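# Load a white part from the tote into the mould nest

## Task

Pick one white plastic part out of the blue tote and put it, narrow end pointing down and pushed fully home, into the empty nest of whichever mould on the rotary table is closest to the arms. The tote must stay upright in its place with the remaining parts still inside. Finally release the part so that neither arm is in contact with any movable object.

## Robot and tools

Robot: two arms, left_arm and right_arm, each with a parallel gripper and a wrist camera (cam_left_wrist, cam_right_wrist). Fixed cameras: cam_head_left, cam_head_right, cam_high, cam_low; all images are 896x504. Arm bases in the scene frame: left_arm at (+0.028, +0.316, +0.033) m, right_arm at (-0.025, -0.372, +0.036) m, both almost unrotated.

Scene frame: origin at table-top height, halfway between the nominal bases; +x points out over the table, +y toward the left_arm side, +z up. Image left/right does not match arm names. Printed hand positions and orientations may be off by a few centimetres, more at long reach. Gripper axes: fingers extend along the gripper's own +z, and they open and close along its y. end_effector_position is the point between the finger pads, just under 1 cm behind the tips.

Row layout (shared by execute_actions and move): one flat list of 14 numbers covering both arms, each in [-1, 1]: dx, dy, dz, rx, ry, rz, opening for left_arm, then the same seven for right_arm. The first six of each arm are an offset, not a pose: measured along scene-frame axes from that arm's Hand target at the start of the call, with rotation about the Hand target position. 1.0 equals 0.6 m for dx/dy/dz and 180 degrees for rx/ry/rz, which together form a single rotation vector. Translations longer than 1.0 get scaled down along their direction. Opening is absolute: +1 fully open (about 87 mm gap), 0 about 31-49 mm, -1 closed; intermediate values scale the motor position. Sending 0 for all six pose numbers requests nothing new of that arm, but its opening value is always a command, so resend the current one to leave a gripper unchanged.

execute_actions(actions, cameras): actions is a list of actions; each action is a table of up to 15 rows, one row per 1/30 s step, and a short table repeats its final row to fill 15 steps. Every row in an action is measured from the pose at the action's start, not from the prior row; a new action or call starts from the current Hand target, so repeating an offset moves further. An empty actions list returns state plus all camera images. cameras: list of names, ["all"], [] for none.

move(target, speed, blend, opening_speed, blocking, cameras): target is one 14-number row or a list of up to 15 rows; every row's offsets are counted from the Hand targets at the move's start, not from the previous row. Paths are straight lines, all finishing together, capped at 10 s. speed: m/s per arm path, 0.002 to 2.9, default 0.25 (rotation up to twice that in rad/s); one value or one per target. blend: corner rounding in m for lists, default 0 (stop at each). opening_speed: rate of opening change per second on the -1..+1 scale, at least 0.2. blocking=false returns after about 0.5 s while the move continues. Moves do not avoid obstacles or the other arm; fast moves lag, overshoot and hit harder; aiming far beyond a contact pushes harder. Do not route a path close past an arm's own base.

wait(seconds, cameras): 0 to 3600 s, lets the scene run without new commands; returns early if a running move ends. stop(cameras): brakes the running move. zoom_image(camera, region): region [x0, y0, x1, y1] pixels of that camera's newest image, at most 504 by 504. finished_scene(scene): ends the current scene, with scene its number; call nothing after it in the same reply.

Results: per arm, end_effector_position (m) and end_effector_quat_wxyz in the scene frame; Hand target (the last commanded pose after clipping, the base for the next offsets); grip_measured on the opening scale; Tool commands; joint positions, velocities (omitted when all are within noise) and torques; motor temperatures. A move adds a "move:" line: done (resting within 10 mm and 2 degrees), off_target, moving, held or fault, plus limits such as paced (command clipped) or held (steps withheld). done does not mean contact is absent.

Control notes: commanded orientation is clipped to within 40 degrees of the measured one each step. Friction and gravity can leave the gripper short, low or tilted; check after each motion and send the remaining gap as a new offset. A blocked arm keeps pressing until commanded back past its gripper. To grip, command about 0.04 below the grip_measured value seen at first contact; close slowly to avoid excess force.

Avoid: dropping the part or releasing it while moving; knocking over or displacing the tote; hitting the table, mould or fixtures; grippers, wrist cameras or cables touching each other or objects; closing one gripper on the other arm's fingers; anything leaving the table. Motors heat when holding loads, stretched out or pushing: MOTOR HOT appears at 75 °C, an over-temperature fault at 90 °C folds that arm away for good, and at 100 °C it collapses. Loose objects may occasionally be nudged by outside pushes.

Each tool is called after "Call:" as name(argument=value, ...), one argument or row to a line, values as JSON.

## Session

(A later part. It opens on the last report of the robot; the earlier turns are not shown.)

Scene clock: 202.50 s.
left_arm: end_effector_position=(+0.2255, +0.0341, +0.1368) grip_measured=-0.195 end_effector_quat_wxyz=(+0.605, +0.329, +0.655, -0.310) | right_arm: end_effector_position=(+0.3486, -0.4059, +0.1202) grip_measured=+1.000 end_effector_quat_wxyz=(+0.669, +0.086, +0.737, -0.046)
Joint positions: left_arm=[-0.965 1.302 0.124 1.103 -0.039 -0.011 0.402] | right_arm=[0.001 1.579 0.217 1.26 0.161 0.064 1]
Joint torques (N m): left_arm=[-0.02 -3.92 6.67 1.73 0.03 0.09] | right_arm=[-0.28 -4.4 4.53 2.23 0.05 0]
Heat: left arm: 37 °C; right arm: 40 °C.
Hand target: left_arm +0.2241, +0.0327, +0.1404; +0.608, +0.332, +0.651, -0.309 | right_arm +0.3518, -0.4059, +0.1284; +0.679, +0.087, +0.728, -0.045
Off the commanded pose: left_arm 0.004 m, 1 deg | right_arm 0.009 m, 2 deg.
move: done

Call:
move(
  target=[
    [0.001,-0.0014,-0.02,0,0,0,-0.95,0,0,0,0,0,0,1],
  ],
  speed=0.04,
  cameras=["cam_left_wrist","cam_head_right"],
)

Call:
zoom_image(
  camera="cam_left_wrist",
  region=[340, 240, 560, 420],
)

Call:
zoom_image(
  camera="cam_head_right",
  region=[435, 260, 505, 320],
)

Scene clock: 209.17 s.
left_arm: end_effector_position=(+0.2273, +0.0319, +0.1265) grip_measured=-0.195 end_effector_quat_wxyz=(+0.600, +0.331, +0.660, -0.306) | right_arm: end_effector_position=(+0.3486, -0.4059, +0.1202) grip_measured=+1.000 end_effector_quat_wxyz=(+0.669, +0.086, +0.737, -0.046)
Joint positions: left_arm=[-0.965 1.381 0.124 1.166 -0.041 -0.011 0.402] | right_arm=[0.001 1.579 0.217 1.26 0.161 0.064 1]
Joint torques (N m): left_arm=[-0.03 -2.06 4.37 2.36 0.05 0.09] | right_arm=[-0.36 -4.6 4.64 2.25 0.06 0.02]
Heat: left arm: 37 °C; right arm: 40 °C.
Hand target: left_arm +0.2248, +0.0319, +0.1284; +0.608, +0.332, +0.652, -0.309 | right_arm +0.3518, -0.4059, +0.1284; +0.679, +0.087, +0.728, -0.045
Off the commanded pose: left_arm 0.003 m, 1 deg | right_arm 0.009 m, 2 deg.
move: done
cam_left_wrist: T_world_to_cam=[[-0.80928, -0.58725, 0.01435, 0.19752], [-0.49159, 0.66368, -0.5638, 0.18363], [0.32157, -0.46332, -0.82579, 0.18467]] pos_world=[0.19074, 0.07969, 0.25319]
Images, in order (width x height): cam_head_right 896x504, cam_left_wrist 896x504.

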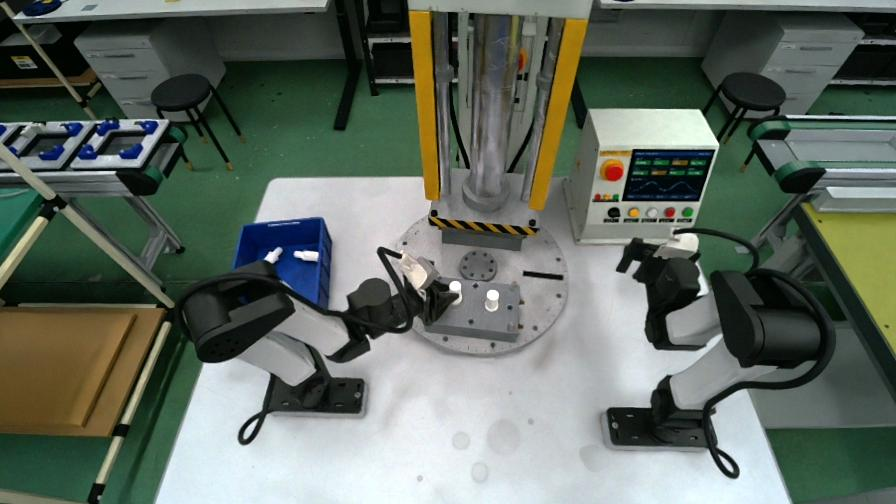

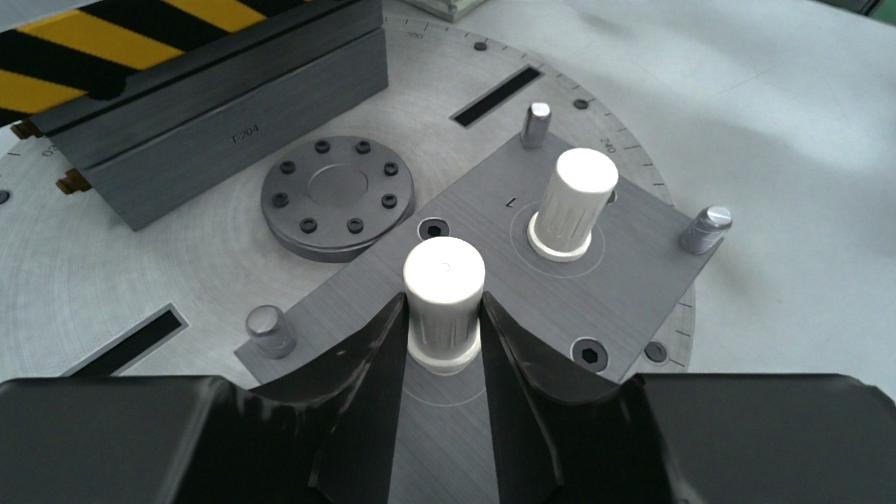

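Scaled by 2.291 from the camera's image (finer frame: 1280x720).

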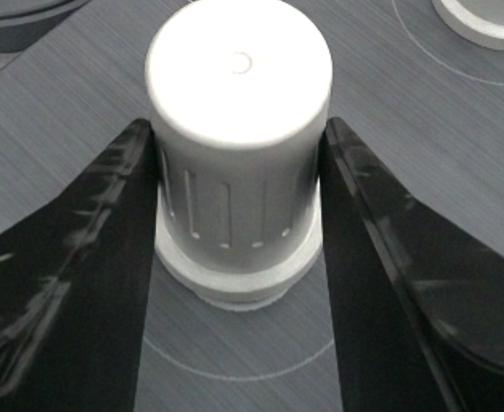

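Scaled by 7.200 from the camera's image (finer frame: 1280x720).

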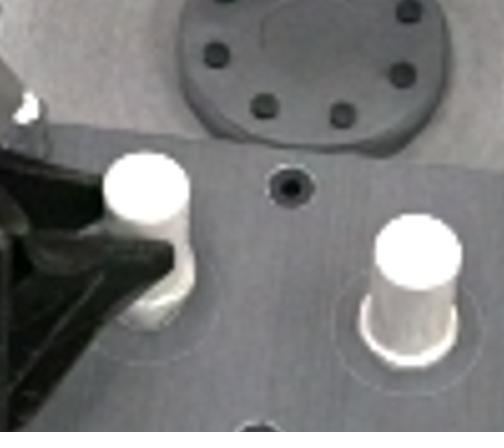

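Call:
move(
  target=[0.001,-0.0005,-0.026,-0.0067,-0.0049,0,-0.95,0,0,0,0,0,0,1],
  speed=0.05,
  cameras=["cam_left_wrist","cam_head_right"],
)

Call:
zoom_image(
  camera="cam_head_right",
  region=[435, 260, 505, 320],
)

Scene clock: 215.57 s.
left_arm: end_effector_position=(+0.2279, +0.0322, +0.1146) grip_measured=-0.195 end_effector_quat_wxyz=(+0.612, +0.330, +0.649, -0.308) | right_arm: end_effector_position=(+0.3486, -0.4059, +0.1202) grip_measured=+1.000 end_effector_quat_wxyz=(+0.669, +0.086, +0.737, -0.046)
Joint positions: left_arm=[-0.965 1.569 0.087 1.42 -0.041 0.002 0.402] | right_arm=[0.001 1.579 0.217 1.26 0.161 0.064 1]
Joint torques (N m): left_arm=[0.09 0.14 3.33 2.63 0.07 -0.01] | right_arm=[-0.24 -4.51 4.64 2.24 0.07 0.01]
Heat: left arm: 37 °C; right arm: 41 °C.
Hand target: left_arm +0.2254, +0.0317, +0.1129; +0.617, +0.328, +0.643, -0.313 | right_arm +0.3518, -0.4059, +0.1284; +0.679, +0.087, +0.728, -0.045
Off the commanded pose: left_arm 0.003 m, 1 deg | right_arm 0.009 m, 2 deg.
move: done
cam_left_wrist: T_world_to_cam=[[-0.80987, -0.58661, 0.00242, 0.19978], [-0.47546, 0.65399, -0.58842, 0.17642], [0.34359, -0.47769, -0.80855, 0.16831]] pos_world=[0.18784, 0.08222, 0.23942]
Images, in order (width x height): cam_head_right 896x504, cam_left_wrist 896x504.

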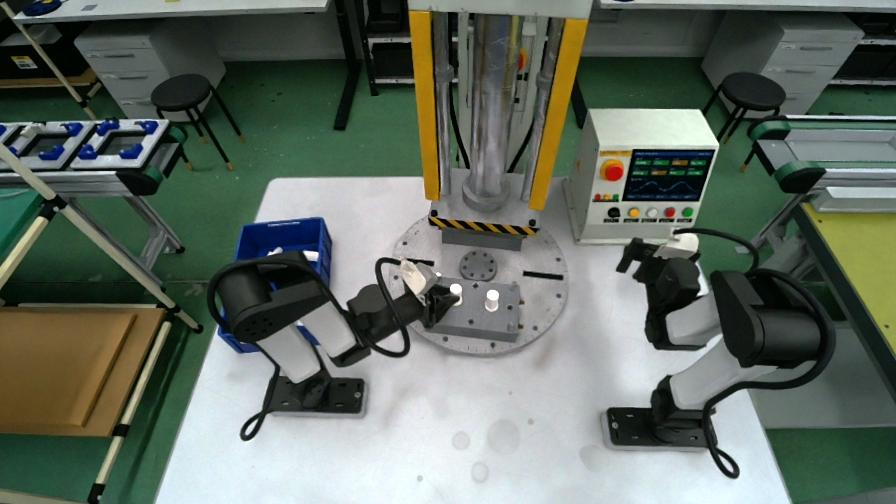

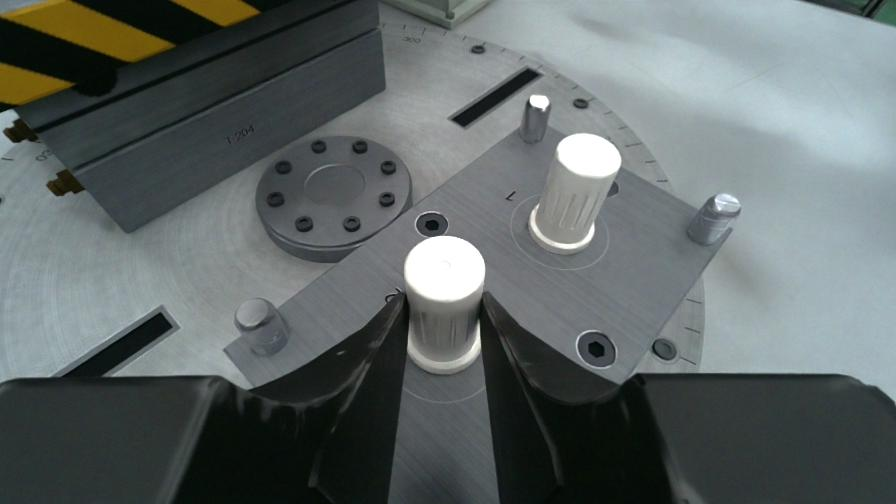

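Scaled by 7.200 from the camera's image (finer frame: 1280x720).

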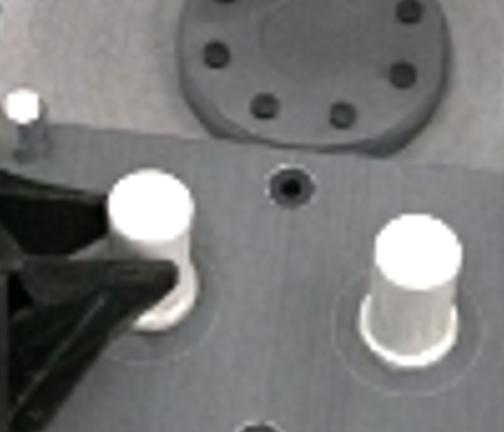

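Call:
move(
  target=[0,0,-0.007,0,0,0,-0.95,0,0,0,0,0,0,1],
  speed=0.04,
)

Call:
move(
  target=[0,0,0.005,0,0,0,0.1,0,0,0,0,0,0,1],
  opening_speed=0.3,
  cameras=["cam_left_wrist","cam_head_right"],
)

Call:
zoom_image(
  camera="cam_head_right",
  region=[435, 260, 505, 320],
)

Scene clock: 224.03 s.
left_arm: end_effector_position=(+0.2276, +0.0324, +0.1110) grip_measured=-0.195 end_effector_quat_wxyz=(+0.609, +0.333, +0.652, -0.305) | right_arm: end_effector_position=(+0.3486, -0.4059, +0.1202) grip_measured=+1.000 end_effector_quat_wxyz=(+0.669, +0.086, +0.737, -0.046)
Joint positions: left_arm=[-0.966 1.581 0.087 1.422 -0.041 0.005 0.403] | right_arm=[0.001 1.579 0.217 1.26 0.161 0.064 1]
Joint torques (N m): left_arm=[0.17 1.85 3.06 2.94 0.07 -0.06] | right_arm=[-0.38 -4.38 4.64 2.25 0.08 0.03]
Heat: left arm: 39 °C; right arm: 41 °C.
Hand target: left_arm +0.2253, +0.0316, +0.1086; +0.617, +0.328, +0.644, -0.313 | right_arm +0.3518, -0.4059, +0.1284; +0.679, +0.087, +0.728, -0.045
Off the commanded pose: left_arm 0.003 m, 2 deg | right_arm 0.009 m, 2 deg.
move: done

Scene clock: 227.87 s.
left_arm: end_effector_position=(+0.2255, +0.0350, +0.0962) grip_measured=+0.099 end_effector_quat_wxyz=(+0.594, +0.341, +0.665, -0.297) | right_arm: end_effector_position=(+0.3486, -0.4059, +0.1202) grip_measured=+1.000 end_effector_quat_wxyz=(+0.669, +0.086, +0.737, -0.046)
Joint positions: left_arm=[-0.966 1.62 0.083 1.42 -0.041 0.005 0.55] | right_arm=[0.001 1.579 0.217 1.26 0.161 0.064 1]
Joint torques (N m): left_arm=[0.18 -2.58 3.32 2.84 0.07 -0.05] | right_arm=[-0.34 -4.45 4.57 2.24 0.06 -0.01]
Heat: left arm: 40 °C; right arm: 41 °C.
Hand target: left_arm +0.2253, +0.0316, +0.1116; +0.617, +0.328, +0.643, -0.314 | right_arm +0.3518, -0.4059, +0.1284; +0.679, +0.087, +0.728, -0.045
Off the commanded pose: left_arm 0.016 m, 4 deg | right_arm 0.009 m, 2 deg.
move: off_target (left_arm)
cam_left_wrist: T_world_to_cam=[[-0.81089, -0.5852, -0.00205, 0.20023], [-0.49096, 0.6822, -0.54182, 0.16079], [0.31847, -0.43834, -0.84049, 0.16294]] pos_world=[0.18942, 0.07891, 0.22448]
Images, in order (width x height): cam_head_right 896x504, cam_left_wrist 896x504.

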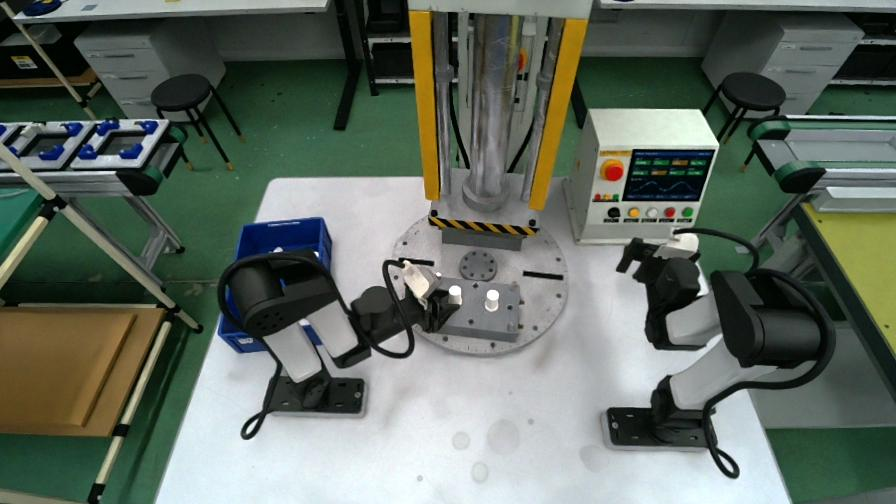

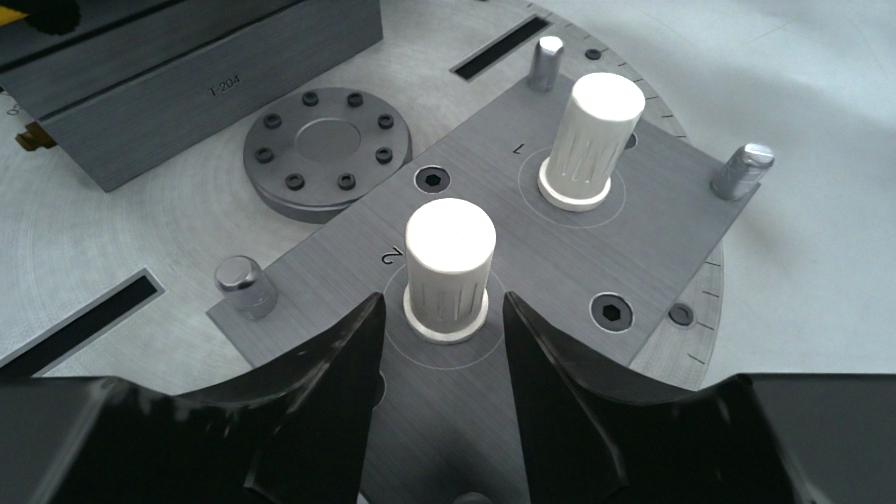

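Scaled by 7.200 from the camera's image (finer frame: 1280x720).

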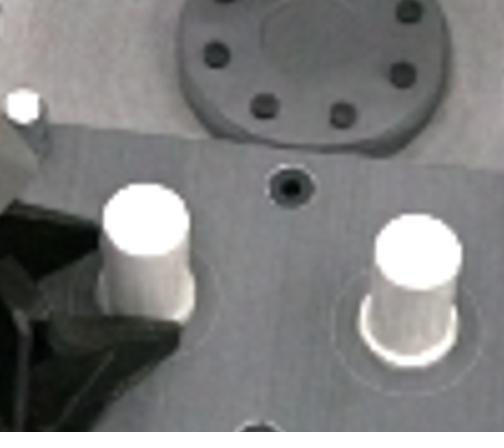

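Call:
move(
  target=[
    [-0.09,0.125,0.0,0,0,0,0.3,0,0,0,0,0,0,1],
    [-0.11,0.15,0.18,0,0,0,0.3,0,0,0,0,0,0,1],
  ],
  speed=[0.12,0.25],
  blend=[0.01,0],
  cameras=["cam_left_wrist","cam_head_right"],
)

Call:
zoom_image(
  camera="cam_head_right",
  region=[435, 260, 505, 320],
)

Scene clock: 238.90 s.
left_arm: end_effector_position=(+0.1602, +0.1198, +0.2058) grip_measured=+0.300 end_effector_quat_wxyz=(+0.608, +0.338, +0.649, -0.308) | right_arm: end_effector_position=(+0.3486, -0.4059, +0.1202) grip_measured=+1.000 end_effector_quat_wxyz=(+0.669, +0.086, +0.737, -0.046)
Joint positions: left_arm=[-1.046 0.096 0.237 -0.213 -0.109 0.004 0.65] | right_arm=[0.001 1.579 0.217 1.26 0.161 0.064 1]
Joint torques (N m): left_arm=[0.01 1.24 11.1 1.83 -0.07 -0.07] | right_arm=[-0.43 -4.33 4.62 2.25 0.04 0]
Heat: left arm: 40 °C; right arm: 41 °C.
Hand target: left_arm +0.1593, +0.1216, +0.2196; +0.617, +0.328, +0.644, -0.313 | right_arm +0.3518, -0.4059, +0.1284; +0.679, +0.087, +0.728, -0.045
Off the commanded pose: left_arm 0.014 m, 2 deg | right_arm 0.009 m, 2 deg.
move: off_target (left_arm)
cam_left_wrist: T_world_to_cam=[[-0.81733, -0.57616, -0.0043, 0.19745], [-0.46733, 0.66727, -0.57997, 0.13603], [0.33702, -0.47201, -0.81463, 0.30877]] pos_world=[0.1209, 0.16874, 0.33127]
Images, in order (width x height): cam_head_right 896x504, cam_left_wrist 896x504.

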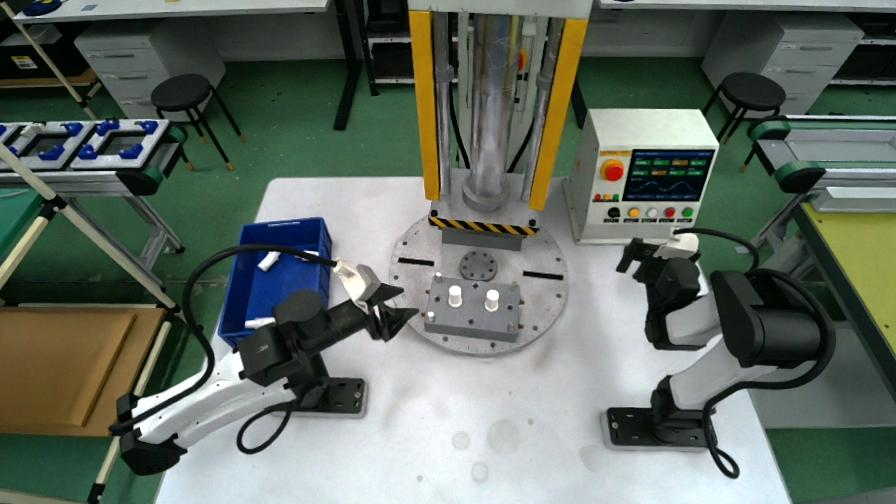

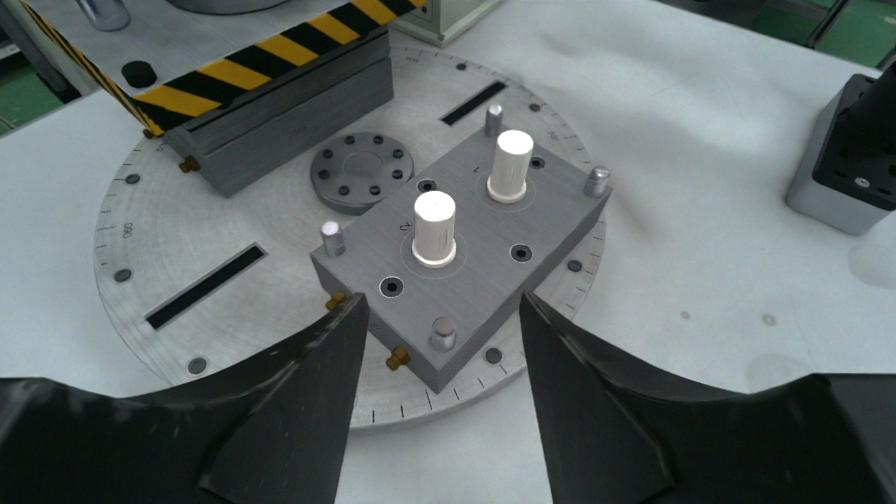

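Scaled by 7.200 from the camera's image (finer frame: 1280x720).

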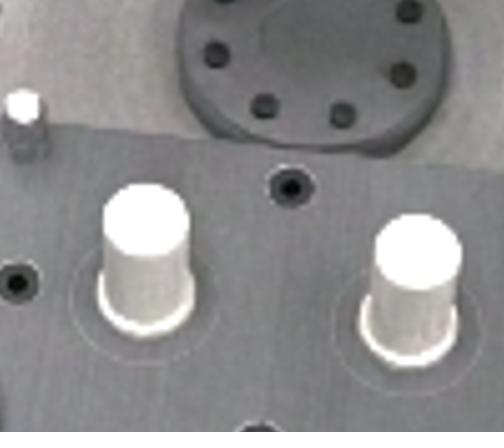

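Both parts look the same: seated.

Call:
finished_scene(
  scene=3,
)

The scene is finished: the task was done.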